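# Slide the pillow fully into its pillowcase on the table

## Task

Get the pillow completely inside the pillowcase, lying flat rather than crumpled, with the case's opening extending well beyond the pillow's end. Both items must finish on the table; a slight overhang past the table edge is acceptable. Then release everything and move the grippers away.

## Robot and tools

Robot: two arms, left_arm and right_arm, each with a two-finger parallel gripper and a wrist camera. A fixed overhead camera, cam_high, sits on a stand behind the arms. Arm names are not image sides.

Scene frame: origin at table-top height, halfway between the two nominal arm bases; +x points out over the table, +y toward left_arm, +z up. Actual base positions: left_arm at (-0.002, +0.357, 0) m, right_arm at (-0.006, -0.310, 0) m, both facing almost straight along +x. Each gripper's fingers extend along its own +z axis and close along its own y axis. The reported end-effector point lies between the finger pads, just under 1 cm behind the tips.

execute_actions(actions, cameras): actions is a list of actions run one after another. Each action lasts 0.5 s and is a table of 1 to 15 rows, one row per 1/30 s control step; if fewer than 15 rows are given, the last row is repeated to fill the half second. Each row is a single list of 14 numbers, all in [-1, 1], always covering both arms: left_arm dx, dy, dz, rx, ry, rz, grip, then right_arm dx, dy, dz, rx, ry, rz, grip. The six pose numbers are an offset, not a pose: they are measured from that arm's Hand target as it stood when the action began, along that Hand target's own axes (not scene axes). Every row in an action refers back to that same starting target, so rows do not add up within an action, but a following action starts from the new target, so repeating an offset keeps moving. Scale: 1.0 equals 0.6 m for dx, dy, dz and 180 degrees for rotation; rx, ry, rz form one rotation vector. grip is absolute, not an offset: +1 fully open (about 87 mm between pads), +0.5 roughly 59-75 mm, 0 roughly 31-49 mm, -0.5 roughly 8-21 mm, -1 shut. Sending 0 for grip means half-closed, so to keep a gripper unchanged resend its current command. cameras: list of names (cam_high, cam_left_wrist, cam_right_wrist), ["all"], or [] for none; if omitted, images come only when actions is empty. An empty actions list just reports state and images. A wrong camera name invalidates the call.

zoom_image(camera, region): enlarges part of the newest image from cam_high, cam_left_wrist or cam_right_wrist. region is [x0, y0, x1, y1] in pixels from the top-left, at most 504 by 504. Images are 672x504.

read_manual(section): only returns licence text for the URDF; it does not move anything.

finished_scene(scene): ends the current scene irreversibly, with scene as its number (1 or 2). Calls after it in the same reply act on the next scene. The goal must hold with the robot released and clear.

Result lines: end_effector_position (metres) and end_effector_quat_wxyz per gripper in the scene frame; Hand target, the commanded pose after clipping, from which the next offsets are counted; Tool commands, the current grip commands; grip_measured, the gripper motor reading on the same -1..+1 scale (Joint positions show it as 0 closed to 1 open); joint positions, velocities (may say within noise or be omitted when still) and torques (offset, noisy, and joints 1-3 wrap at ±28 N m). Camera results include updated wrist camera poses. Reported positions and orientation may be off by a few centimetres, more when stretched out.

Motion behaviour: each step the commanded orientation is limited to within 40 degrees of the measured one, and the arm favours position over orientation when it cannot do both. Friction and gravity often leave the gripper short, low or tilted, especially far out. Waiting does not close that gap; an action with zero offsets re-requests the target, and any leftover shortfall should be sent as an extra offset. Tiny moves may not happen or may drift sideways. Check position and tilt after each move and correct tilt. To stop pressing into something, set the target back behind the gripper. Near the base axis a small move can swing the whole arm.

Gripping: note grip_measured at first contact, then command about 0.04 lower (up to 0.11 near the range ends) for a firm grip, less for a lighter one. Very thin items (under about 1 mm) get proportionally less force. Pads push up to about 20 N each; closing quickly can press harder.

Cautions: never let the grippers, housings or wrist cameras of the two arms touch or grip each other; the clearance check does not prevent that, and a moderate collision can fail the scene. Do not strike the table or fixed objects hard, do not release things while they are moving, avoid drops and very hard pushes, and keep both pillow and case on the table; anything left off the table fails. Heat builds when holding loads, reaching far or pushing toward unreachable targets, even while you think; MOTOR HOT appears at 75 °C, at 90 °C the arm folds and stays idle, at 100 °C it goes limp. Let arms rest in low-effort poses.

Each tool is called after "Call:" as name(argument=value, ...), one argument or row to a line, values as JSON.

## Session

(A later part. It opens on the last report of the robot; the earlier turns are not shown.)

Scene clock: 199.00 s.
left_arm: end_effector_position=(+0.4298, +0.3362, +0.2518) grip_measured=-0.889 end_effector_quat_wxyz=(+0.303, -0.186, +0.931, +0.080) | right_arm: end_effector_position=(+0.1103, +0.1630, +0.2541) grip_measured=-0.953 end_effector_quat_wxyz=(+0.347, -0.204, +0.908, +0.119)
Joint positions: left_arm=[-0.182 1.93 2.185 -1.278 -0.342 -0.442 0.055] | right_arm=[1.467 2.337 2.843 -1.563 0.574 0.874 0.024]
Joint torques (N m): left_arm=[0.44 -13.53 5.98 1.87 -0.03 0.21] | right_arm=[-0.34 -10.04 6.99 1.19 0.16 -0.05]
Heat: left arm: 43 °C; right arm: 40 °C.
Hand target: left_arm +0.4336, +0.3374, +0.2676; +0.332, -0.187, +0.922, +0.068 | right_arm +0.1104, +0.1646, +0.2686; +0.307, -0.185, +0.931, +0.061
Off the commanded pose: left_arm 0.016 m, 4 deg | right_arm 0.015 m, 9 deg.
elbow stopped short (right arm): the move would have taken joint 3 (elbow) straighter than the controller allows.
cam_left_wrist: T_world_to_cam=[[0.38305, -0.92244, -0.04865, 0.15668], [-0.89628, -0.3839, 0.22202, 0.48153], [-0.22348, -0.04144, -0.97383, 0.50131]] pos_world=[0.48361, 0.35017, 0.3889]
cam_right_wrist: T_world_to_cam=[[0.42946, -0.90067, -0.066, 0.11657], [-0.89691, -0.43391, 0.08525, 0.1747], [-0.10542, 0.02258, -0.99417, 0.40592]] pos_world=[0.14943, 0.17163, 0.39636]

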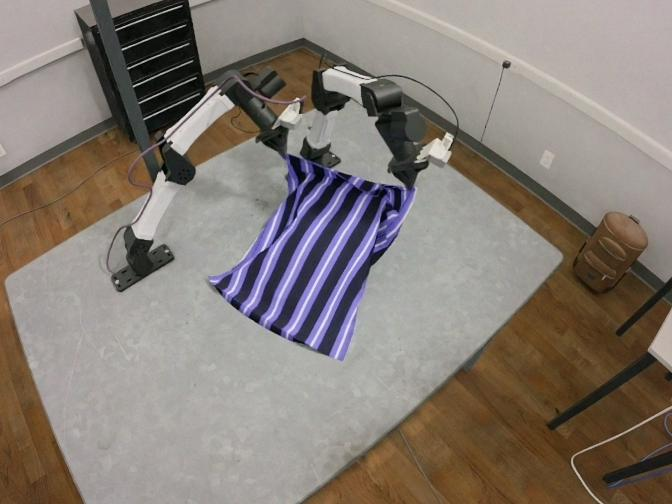

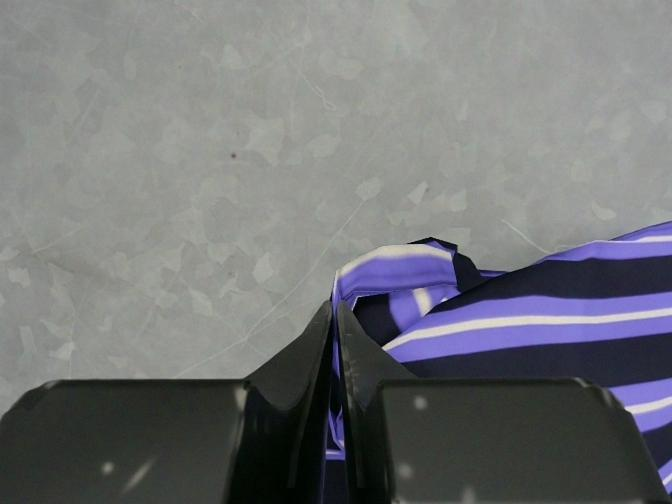

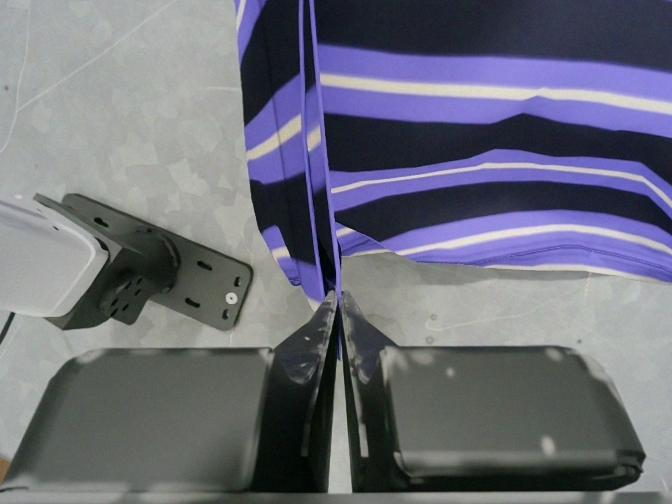

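Call:
execute_actions(
  actions=[
    [[0.046,0.046,0.086,0,0.03,0,-1,0.042,0.055,0.088,0,0.02,0,-1]],
    [[0.046,0.046,0.086,0,0.03,0,-1,0.042,0.055,0.088,0,0.02,0,-1]],
    [[0,0,0,0,0,0,-1,0,0,0,0,0,0,-1]],
  ],
  cameras=["all"],
)

Call:
zoom_image(
  camera="cam_high",
  region=[190, 130, 450, 370],
)

Scene clock: 206.27 s.
left_arm: end_effector_position=(+0.4245, +0.3943, +0.1480) grip_measured=-0.889 end_effector_quat_wxyz=(+0.231, -0.196, +0.952, +0.055) | right_arm: end_effector_position=(+0.1009, +0.2269, +0.1431) grip_measured=-0.953 end_effector_quat_wxyz=(+0.282, -0.203, +0.931, +0.116)
Joint positions: left_arm=[0.009 1.898 1.762 -0.987 -0.176 -0.32 0.055] | right_arm=[1.456 2.584 2.857 -1.406 0.453 0.928 0.024]
Joint torques (N m): left_arm=[0.23 -11.75 6.41 1.61 0.07 0.24] | right_arm=[-0.49 -11.41 6.32 1.19 0.09 -0.03]
Heat: left arm: 44 °C; right arm: 39 °C.
Hand target: left_arm +0.4284, +0.3951, +0.1519; +0.244, -0.193, +0.949, +0.050 | right_arm +0.1025, +0.2328, +0.1533; +0.249, -0.189, +0.949, +0.050
Off the commanded pose: left_arm 0.006 m, 2 deg | right_arm 0.012 m, 9 deg.
elbow stopped short (right arm): the move would have taken joint 3 (elbow) straighter than the controller allows.
cam_left_wrist: T_world_to_cam=[[0.38535, -0.92244, -0.02466, 0.20267], [-0.85279, -0.3662, 0.37236, 0.47435], [-0.35251, -0.12245, -0.92776, 0.48133]] pos_world=[0.49609, 0.4196, 0.27493]
cam_right_wrist: T_world_to_cam=[[0.42099, -0.90264, -0.08954, 0.17552], [-0.87569, -0.43018, 0.21935, 0.18129], [-0.23651, -0.01393, -0.97153, 0.31141]] pos_world=[0.15852, 0.24076, 0.2785]

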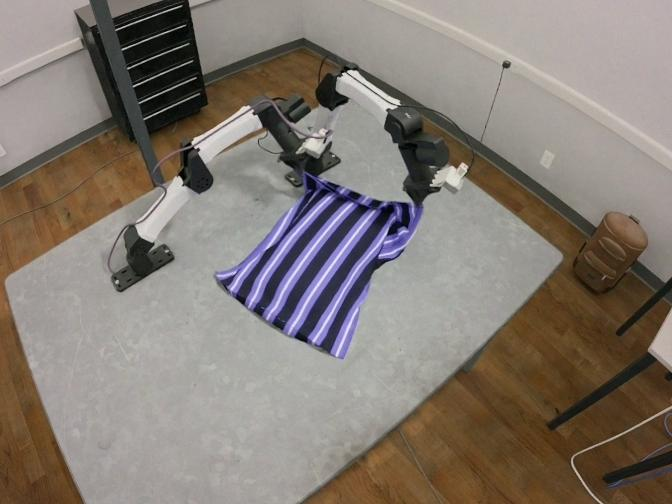

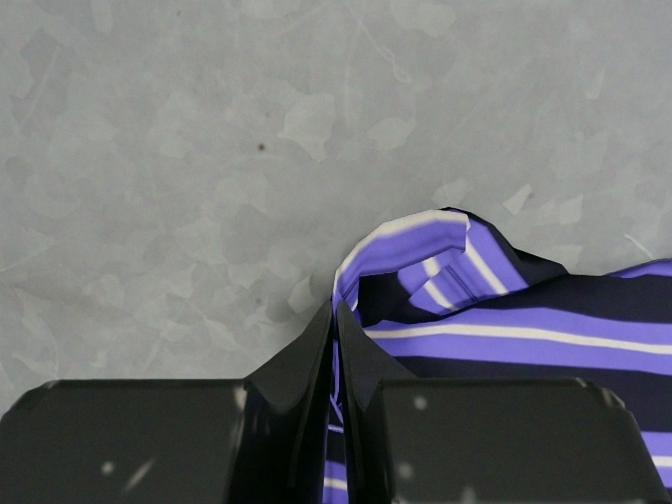

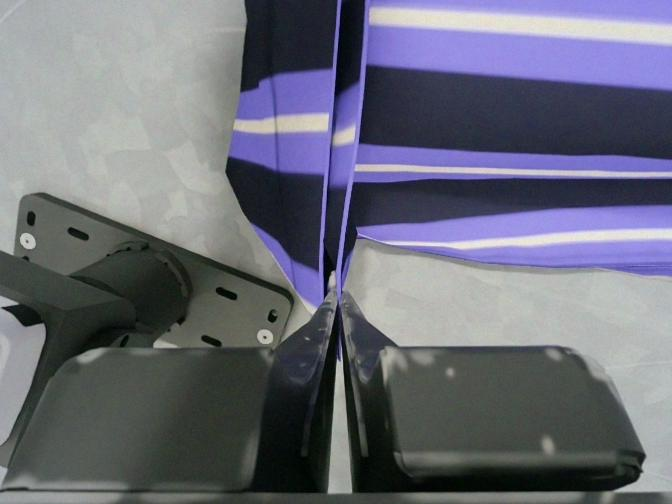

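Scaled by 1.938 from the camera's image (finer frame: 960x720).

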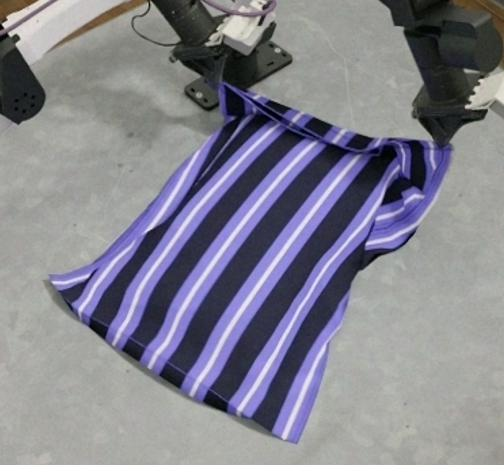

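Call:
execute_actions(
  actions=[
    [[0.023,0.043,0.073,0,0.02,0,-1,0.03,0.02,0.069,0,0.02,0,-1]],
    [[0.023,0.043,0.073,0,0.02,0,-1,0.03,0.02,0.069,0,0.02,0,-1]],
    [[0,0,0.03,0,0,0,-1,0,0,0.03,0,0,0,-1]],
  ],
  cameras=["all"],
)

Call:
zoom_image(
  camera="cam_high",
  region=[190, 130, 450, 370],
)

Scene clock: 212.53 s.
left_arm: end_effector_position=(+0.4287, +0.4495, +0.0542) grip_measured=-0.889 end_effector_quat_wxyz=(+0.191, -0.199, +0.961, +0.040) | right_arm: end_effector_position=(+0.1034, +0.2529, +0.0440) grip_measured=-0.953 end_effector_quat_wxyz=(+0.219, -0.197, +0.950, +0.105)
Joint positions: left_arm=[0.161 2.033 1.597 -0.752 -0.081 -0.195 0.055] | right_arm=[1.42 2.777 2.857 -1.286 0.336 0.954 0.024]
Joint torques (N m): left_arm=[0.39 -10.15 6.41 1.34 0.14 0.23] | right_arm=[-0.46 -11.06 6.74 1.05 0.06 -0.07]
Heat: left arm: 43 °C; right arm: 40 °C.
Hand target: left_arm +0.4286, +0.4511, +0.0449; +0.184, -0.195, +0.963, +0.037 | right_arm +0.1054, +0.2599, +0.0465; +0.188, -0.191, +0.963, +0.038
Off the commanded pose: left_arm 0.010 m, 1 deg | right_arm 0.008 m, 9 deg.
elbow stopped short (right arm): the move would have taken joint 3 (elbow) straighter than the controller allows.
cam_left_wrist: T_world_to_cam=[[0.38374, -0.92337, -0.01138, 0.25014], [-0.82214, -0.34723, 0.45113, 0.50724], [-0.42051, -0.16375, -0.89239, 0.44839]] pos_world=[0.50959, 0.48052, 0.17416]
cam_right_wrist: T_world_to_cam=[[0.39863, -0.91194, -0.09732, 0.19403], [-0.84539, -0.40652, 0.3465, 0.20168], [-0.35554, -0.05585, -0.93299, 0.2373]] pos_world=[0.17752, 0.27219, 0.1704]

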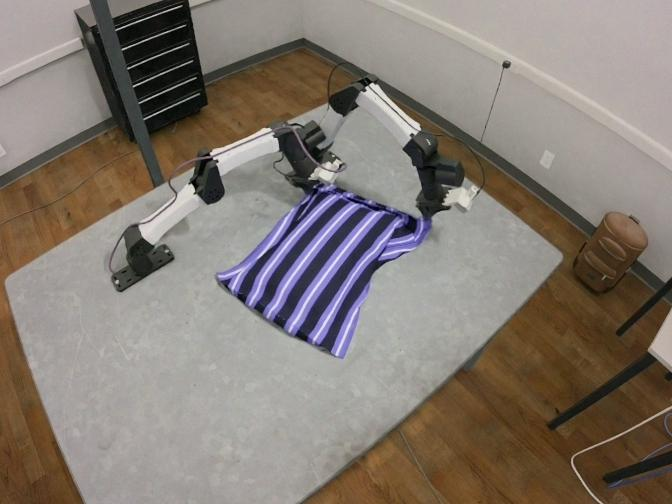

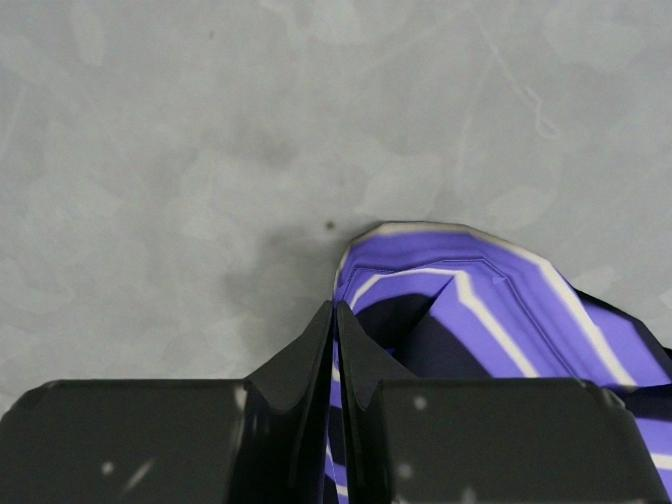

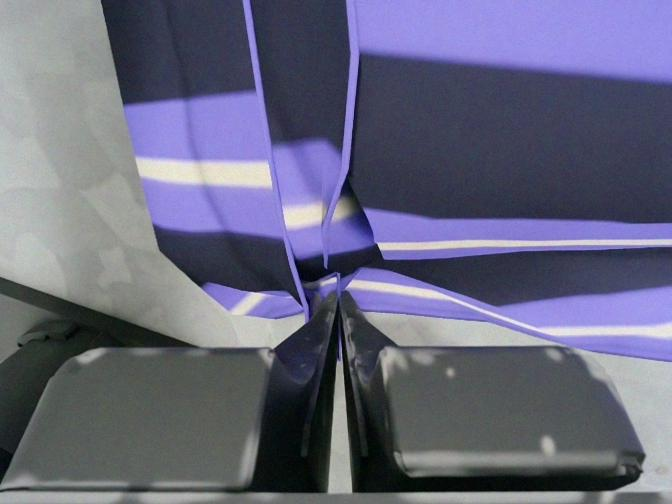

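Scaled by 1.938 from the camera's image (finer frame: 960x720).

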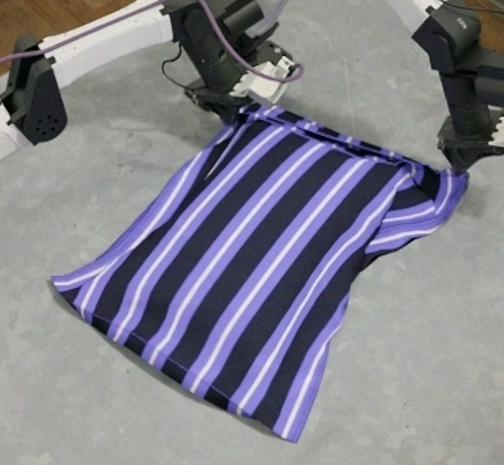

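Call:
execute_actions(
  actions=[
    [[0.006,0.124,0.033,0,0,0,-1,0.016,0,0.04,0,0,0,-1]],
    [[0,0,0,0,0,0,-1,0,0,0,0,0,0,-0.3]],
    [[0,0,0,0,0,0,-1,-0.047,0,-0.116,0,0,0,0]],
    [[0,0,0,0,0,0,-1,-0.1,-0.15,-0.15,0,0,0,0]],
  ],
  cameras=["all"],
)

Call:
zoom_image(
  camera="cam_high",
  region=[190, 130, 450, 370],
)

Scene clock: 222.47 s.
left_arm: end_effector_position=(+0.3996, +0.5122, +0.0313) grip_measured=-0.889 end_effector_quat_wxyz=(+0.179, -0.197, +0.964, +0.030) | right_arm: end_effector_position=(+0.1641, +0.1858, +0.1910) grip_measured=+0.000 end_effector_quat_wxyz=(+0.246, -0.183, +0.942, +0.135)
Joint positions: left_arm=[0.336 2.036 1.513 -0.684 0.003 -0.031 0.055] | right_arm=[1.282 2.473 2.861 -1.471 0.306 0.825 0.5]
Joint torques (N m): left_arm=[0.94 -10.11 6.93 1.5 0.01 0.33] | right_arm=[0.4 -11.25 5.79 1.05 0.07 -0.19]
Heat: left arm: 42 °C; right arm: 44 °C.
Hand target: left_arm +0.4032, +0.5212, +0.0251; +0.184, -0.195, +0.963, +0.037 | right_arm +0.1599, +0.1851, +0.2018; +0.188, -0.192, +0.963, +0.038
Off the commanded pose: left_arm 0.011 m, 1 deg | right_arm 0.012 m, 13 deg.
elbow stopped short (right arm): the move would have taken joint 3 (elbow) straighter than the controller allows.
cam_left_wrist: T_world_to_cam=[[0.37629, -0.92649, 0.00421, 0.32299], [-0.81594, -0.32923, 0.47523, 0.50299], [-0.43891, -0.18226, -0.87985, 0.44239]] pos_world=[0.48304, 0.54548, 0.14884]
cam_right_wrist: T_world_to_cam=[[0.39035, -0.90825, -0.15068, 0.13393], [-0.86419, -0.4179, 0.28024, 0.19262], [-0.3175, 0.02082, -0.94803, 0.37463]] pos_world=[0.23313, 0.19434, 0.32136]

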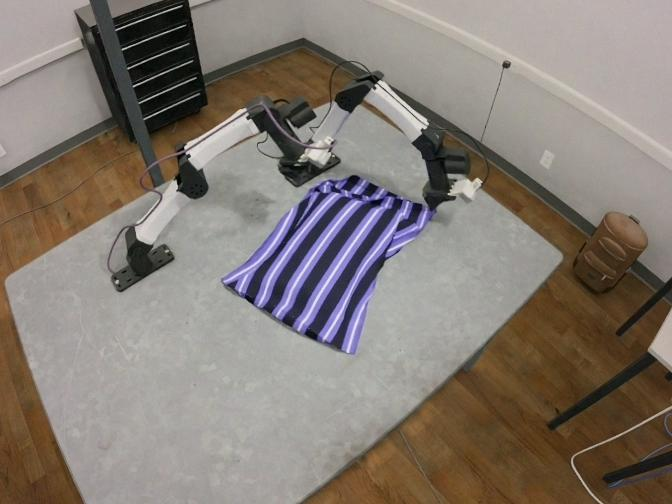

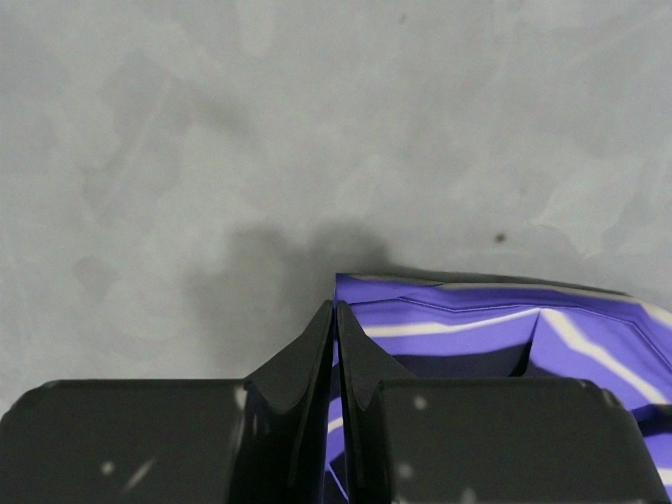

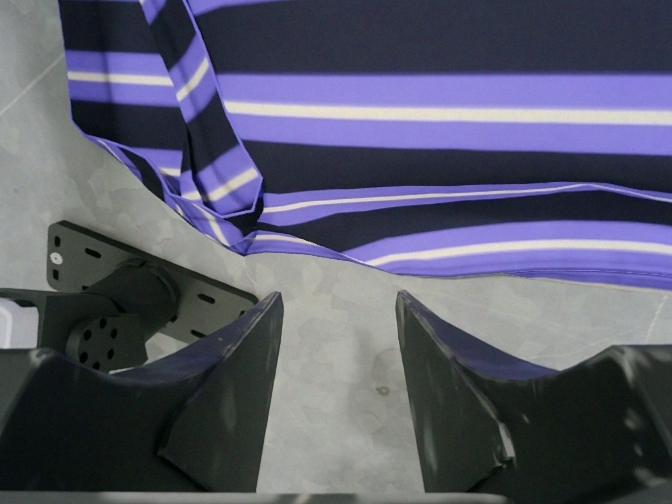

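Scaled by 1.938 from the camera's image (finer frame: 960x720).

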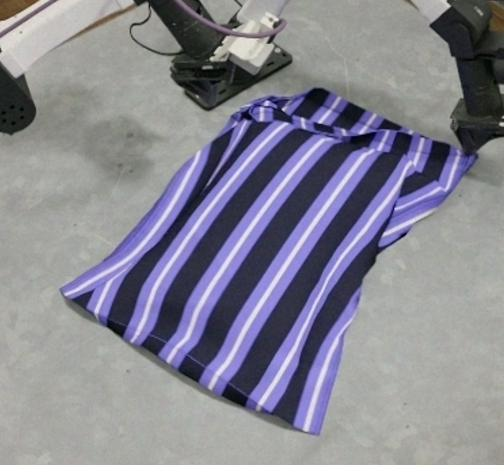

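Call:
execute_actions(
  actions=[
    [[0.01,0.02,0.025,0,0,0,-1,0,0,0,0,0,0,0]],
    [[0,0,0,0,0,0,-0.3,0,0,0,0,0,0,0]],
    [[-0.03,0,-0.08,0,0,0,0,0,0,0,0,0,0,0]],
    [[0,0,-0.25,0,0,0,0,0,0,0,0,0,0,0]],
  ],
  cameras=["all"],
)

Call:
zoom_image(
  camera="cam_high",
  region=[290, 160, 440, 270],
)

Scene clock: 229.97 s.
left_arm: end_effector_position=(+0.3476, +0.5053, +0.2020) grip_measured=+0.000 end_effector_quat_wxyz=(+0.196, -0.196, +0.960, +0.034) | right_arm: end_effector_position=(+0.1640, +0.1854, +0.1908) grip_measured=+0.000 end_effector_quat_wxyz=(+0.246, -0.184, +0.942, +0.134)
Joint positions: left_arm=[0.37 1.804 1.877 -1.244 0.013 0.002 0.5] | right_arm=[1.282 2.473 2.861 -1.472 0.306 0.824 0.5]
Joint torques (N m): left_arm=[0.62 -7.94 8.4 1.02 0.06 0.24] | right_arm=[0.54 -11.43 5.71 1.06 0.08 -0.2]
Heat: left arm: 42 °C; right arm: 46 °C.
Hand target: left_arm +0.3466, +0.5103, +0.1996; +0.184, -0.195, +0.963, +0.037 | right_arm +0.1599, +0.1851, +0.2018; +0.188, -0.192, +0.962, +0.038
Off the commanded pose: left_arm 0.006 m, 1 deg | right_arm 0.012 m, 13 deg.
elbow stopped short (right arm): the move would have taken joint 3 (elbow) straighter than the controller allows.
cam_left_wrist: T_world_to_cam=[[0.37598, -0.92663, 0.00138, 0.33609], [-0.83056, -0.33634, 0.44391, 0.39208], [-0.41087, -0.16804, -0.89607, 0.55485]] pos_world=[0.42725, 0.53654, 0.32268]
cam_right_wrist: T_world_to_cam=[[0.39129, -0.90812, -0.14902, 0.13307], [-0.86374, -0.41829, 0.28105, 0.19226], [-0.31756, 0.01874, -0.94805, 0.37483]] pos_world=[0.23303, 0.19424, 0.32116]

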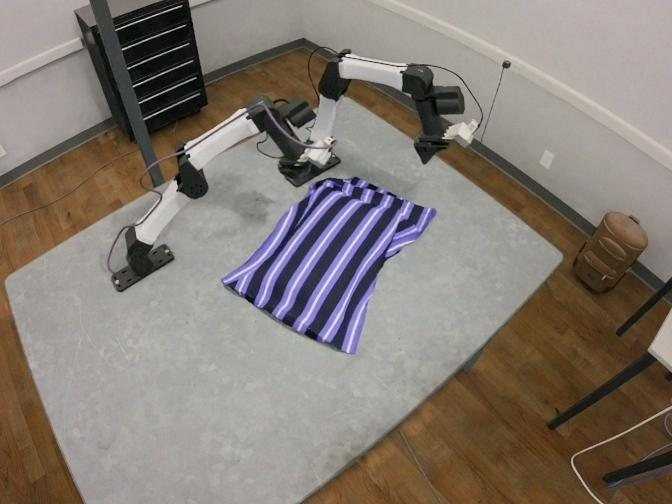

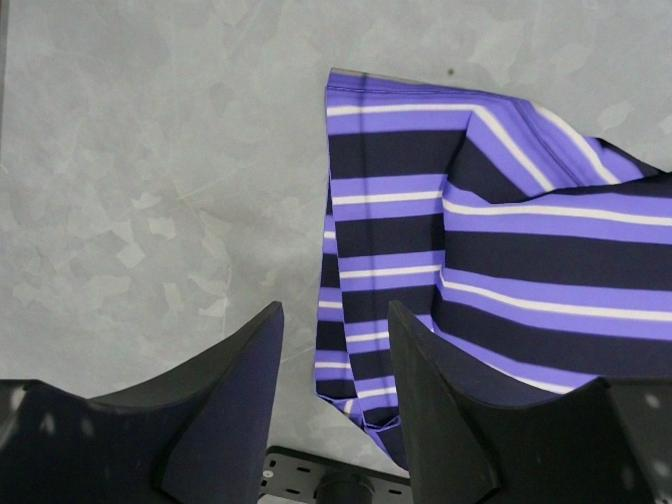

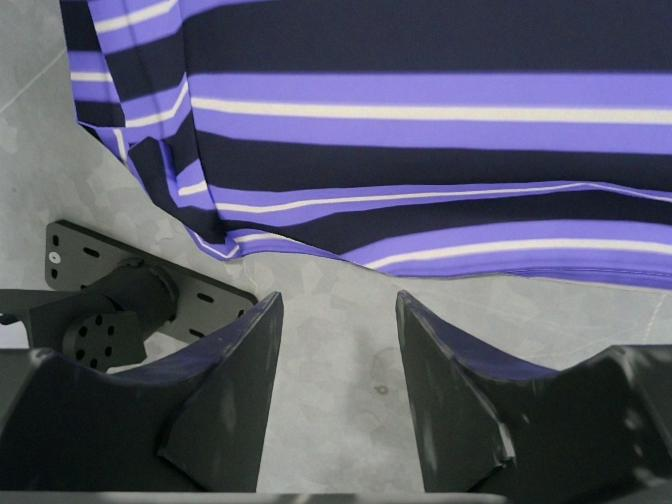

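Scaled by 3.360 from the camera's image (finer frame: 960x720).

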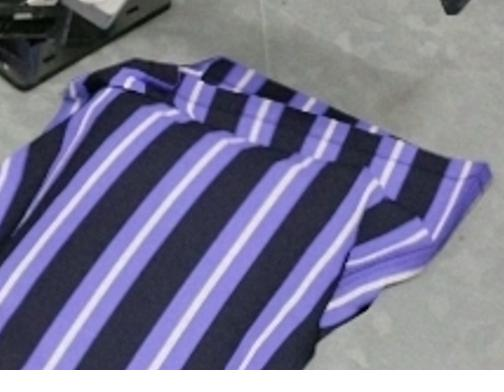

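Call:
execute_actions(
  actions=[
    [[0,0,0,0,0,0,0,0.087,0.056,0.037,-0.104,-0.056,-0.157,0]],
    [[0,0,0,0,0,0,0,0,0,0,-0.104,-0.056,-0.157,0]],
    [[0,0,0,0,0,0,0,0,0,0,0,0,0,0]],
  ],
  cameras=["all"],
)

Scene clock: 259.20 s.
left_arm: end_effector_position=(+0.3469, +0.5050, +0.2008) grip_measured=+0.000 end_effector_quat_wxyz=(+0.190, -0.196, +0.961, +0.033) | right_arm: end_effector_position=(+0.1075, +0.1933, +0.1407) grip_measured=+0.000 end_effector_quat_wxyz=(-0.205, +0.671, -0.677, -0.223)
Joint positions: left_arm=[0.37 1.812 1.885 -1.255 0.013 0.002 0.5] | right_arm=[1.303 2.13 2.017 -0.863 -0.171 -0.202 0.5]
Joint torques (N m): left_arm=[0.64 -7.73 8.35 1.05 0.04 0.24] | right_arm=[-0.58 -12.55 6.15 1.59 -0.24 -0.21]
Heat: left arm: 39 °C; right arm: 52 °C.
Hand target: left_arm +0.3466, +0.5103, +0.1995; +0.184, -0.195, +0.963, +0.037 | right_arm +0.1101, +0.2008, +0.1614; -0.271, +0.653, -0.654, -0.270
Off the commanded pose: left_arm 0.005 m, 1 deg | right_arm 0.022 m, 10 deg.
cam_left_wrist: T_world_to_cam=[[0.3756, -0.92678, 0.00143, 0.33631], [-0.82595, -0.33403, 0.45413, 0.38708], [-0.4204, -0.17175, -0.89093, 0.55754]] pos_world=[0.42778, 0.53675, 0.32047]
cam_right_wrist: T_world_to_cam=[[0.99955, -0.02621, -0.0143, -0.10002], [-0.02253, -0.97642, 0.21469, 0.18762], [-0.01959, -0.21427, -0.97658, 0.3263]] pos_world=[0.11059, 0.25049, 0.27695]

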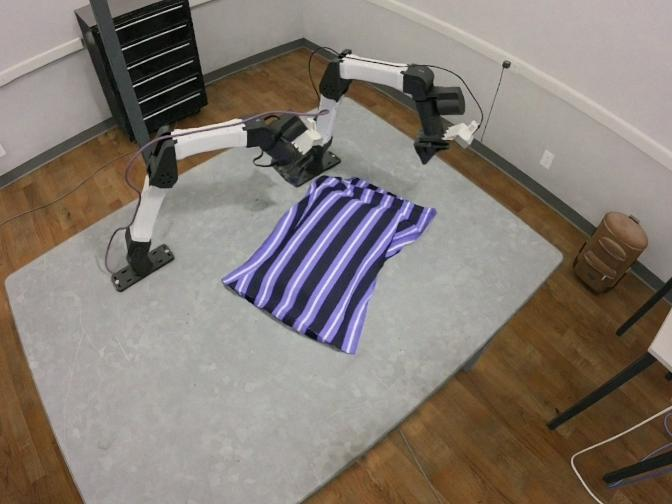

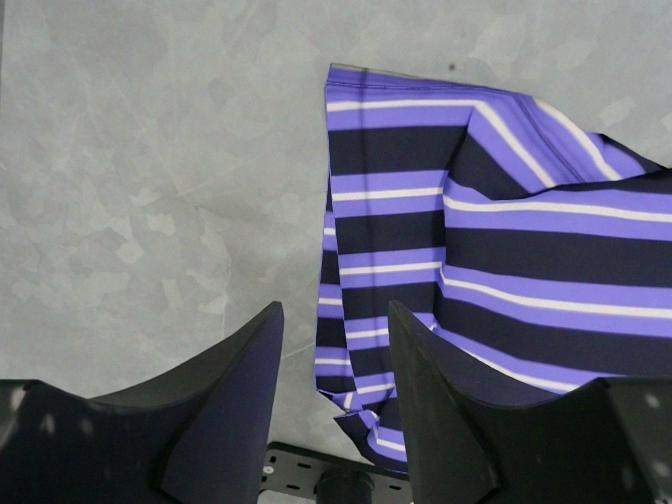

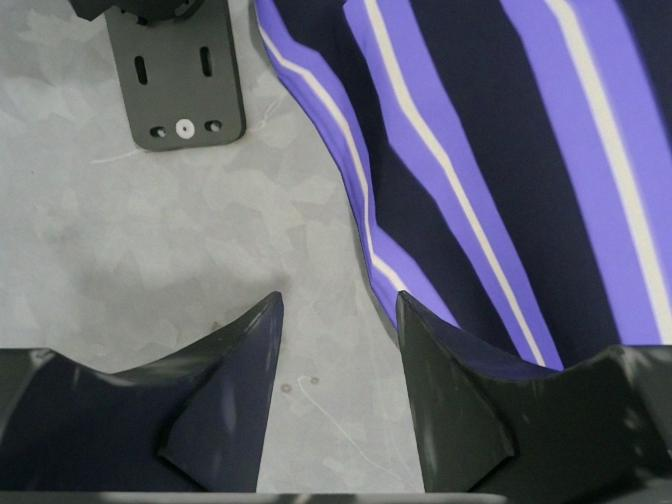

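Call:
zoom_image(
  camera="cam_left_wrist",
  region=[260, 240, 480, 504],
)

Call:
zoom_image(
  camera="cam_high",
  region=[210, 165, 450, 365],
)

Scaled by 1.909 from the camera's image (finer frame: 960x720).

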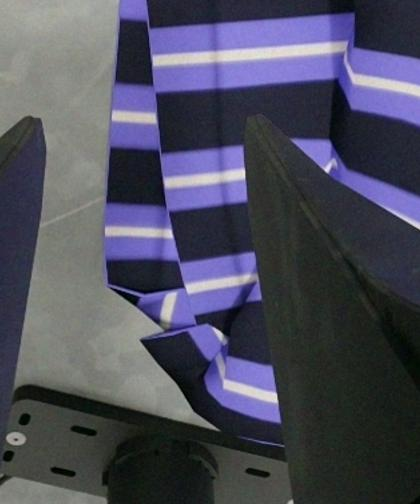

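Scaled by 2.100 from the camera's image (finer frame: 960x720).

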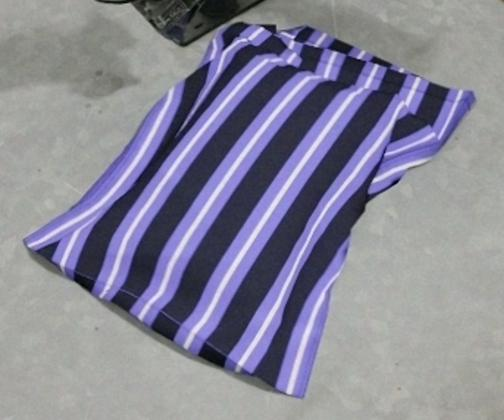

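Call:
execute_actions(
  actions=[
    [[-0.04,0.03,-0.1,0,0,0,0,-0.08,0,-0.08,0,0,0,0]],
    [[0,0,0,0,0,0,0,0.1,0,-0.17,0,0,0,0]],
    [[0,0,0,0,0,0,0,0.1,0,-0.14,0,0,0,0]],
  ],
  cameras=["cam_high"],
)

Call:
finished_scene(
  scene=1,
)

Scene clock: 270.93 s.
left_arm: end_effector_position=(+0.3398, +0.5252, +0.2648) grip_measured=+0.000 end_effector_quat_wxyz=(+0.201, -0.198, +0.958, +0.045) | right_arm: end_effector_position=(+0.1105, -0.0132, +0.2747) grip_measured=+0.000 end_effector_quat_wxyz=(-0.271, +0.650, -0.658, -0.266)
Joint positions: left_arm=[0.422 1.943 2.342 -1.555 0.015 0.049 0.5] | right_arm=[1.053 1.341 1.571 -1.086 -0.343 -0.373 0.5]
Joint torques (N m): left_arm=[0.4 -8.59 7.23 1.14 0.24 0.25] | right_arm=[-0.72 -3.85 5.72 1.46 -0.35 -0.17]
Heat: left arm: 39 °C; right arm: 53 °C.
Hand target: left_arm +0.3397, +0.5269, +0.2642; +0.184, -0.195, +0.963, +0.037 | right_arm +0.1096, -0.0155, +0.2761; -0.271, +0.653, -0.654, -0.270
Off the commanded pose: left_arm 0.002 m, 2 deg | right_arm 0.003 m, 1 deg.
joint sent to its limit (left arm) — joint 4 (wrist pitch), lower limit. The joint targets still meet the commanded pose.

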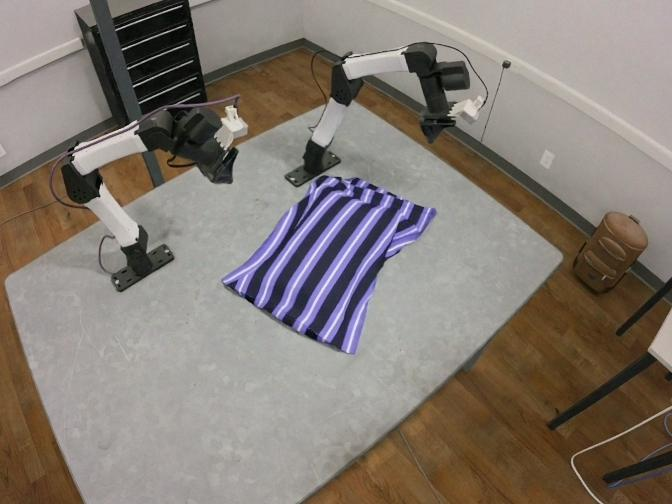

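The scene is finished: the task was done.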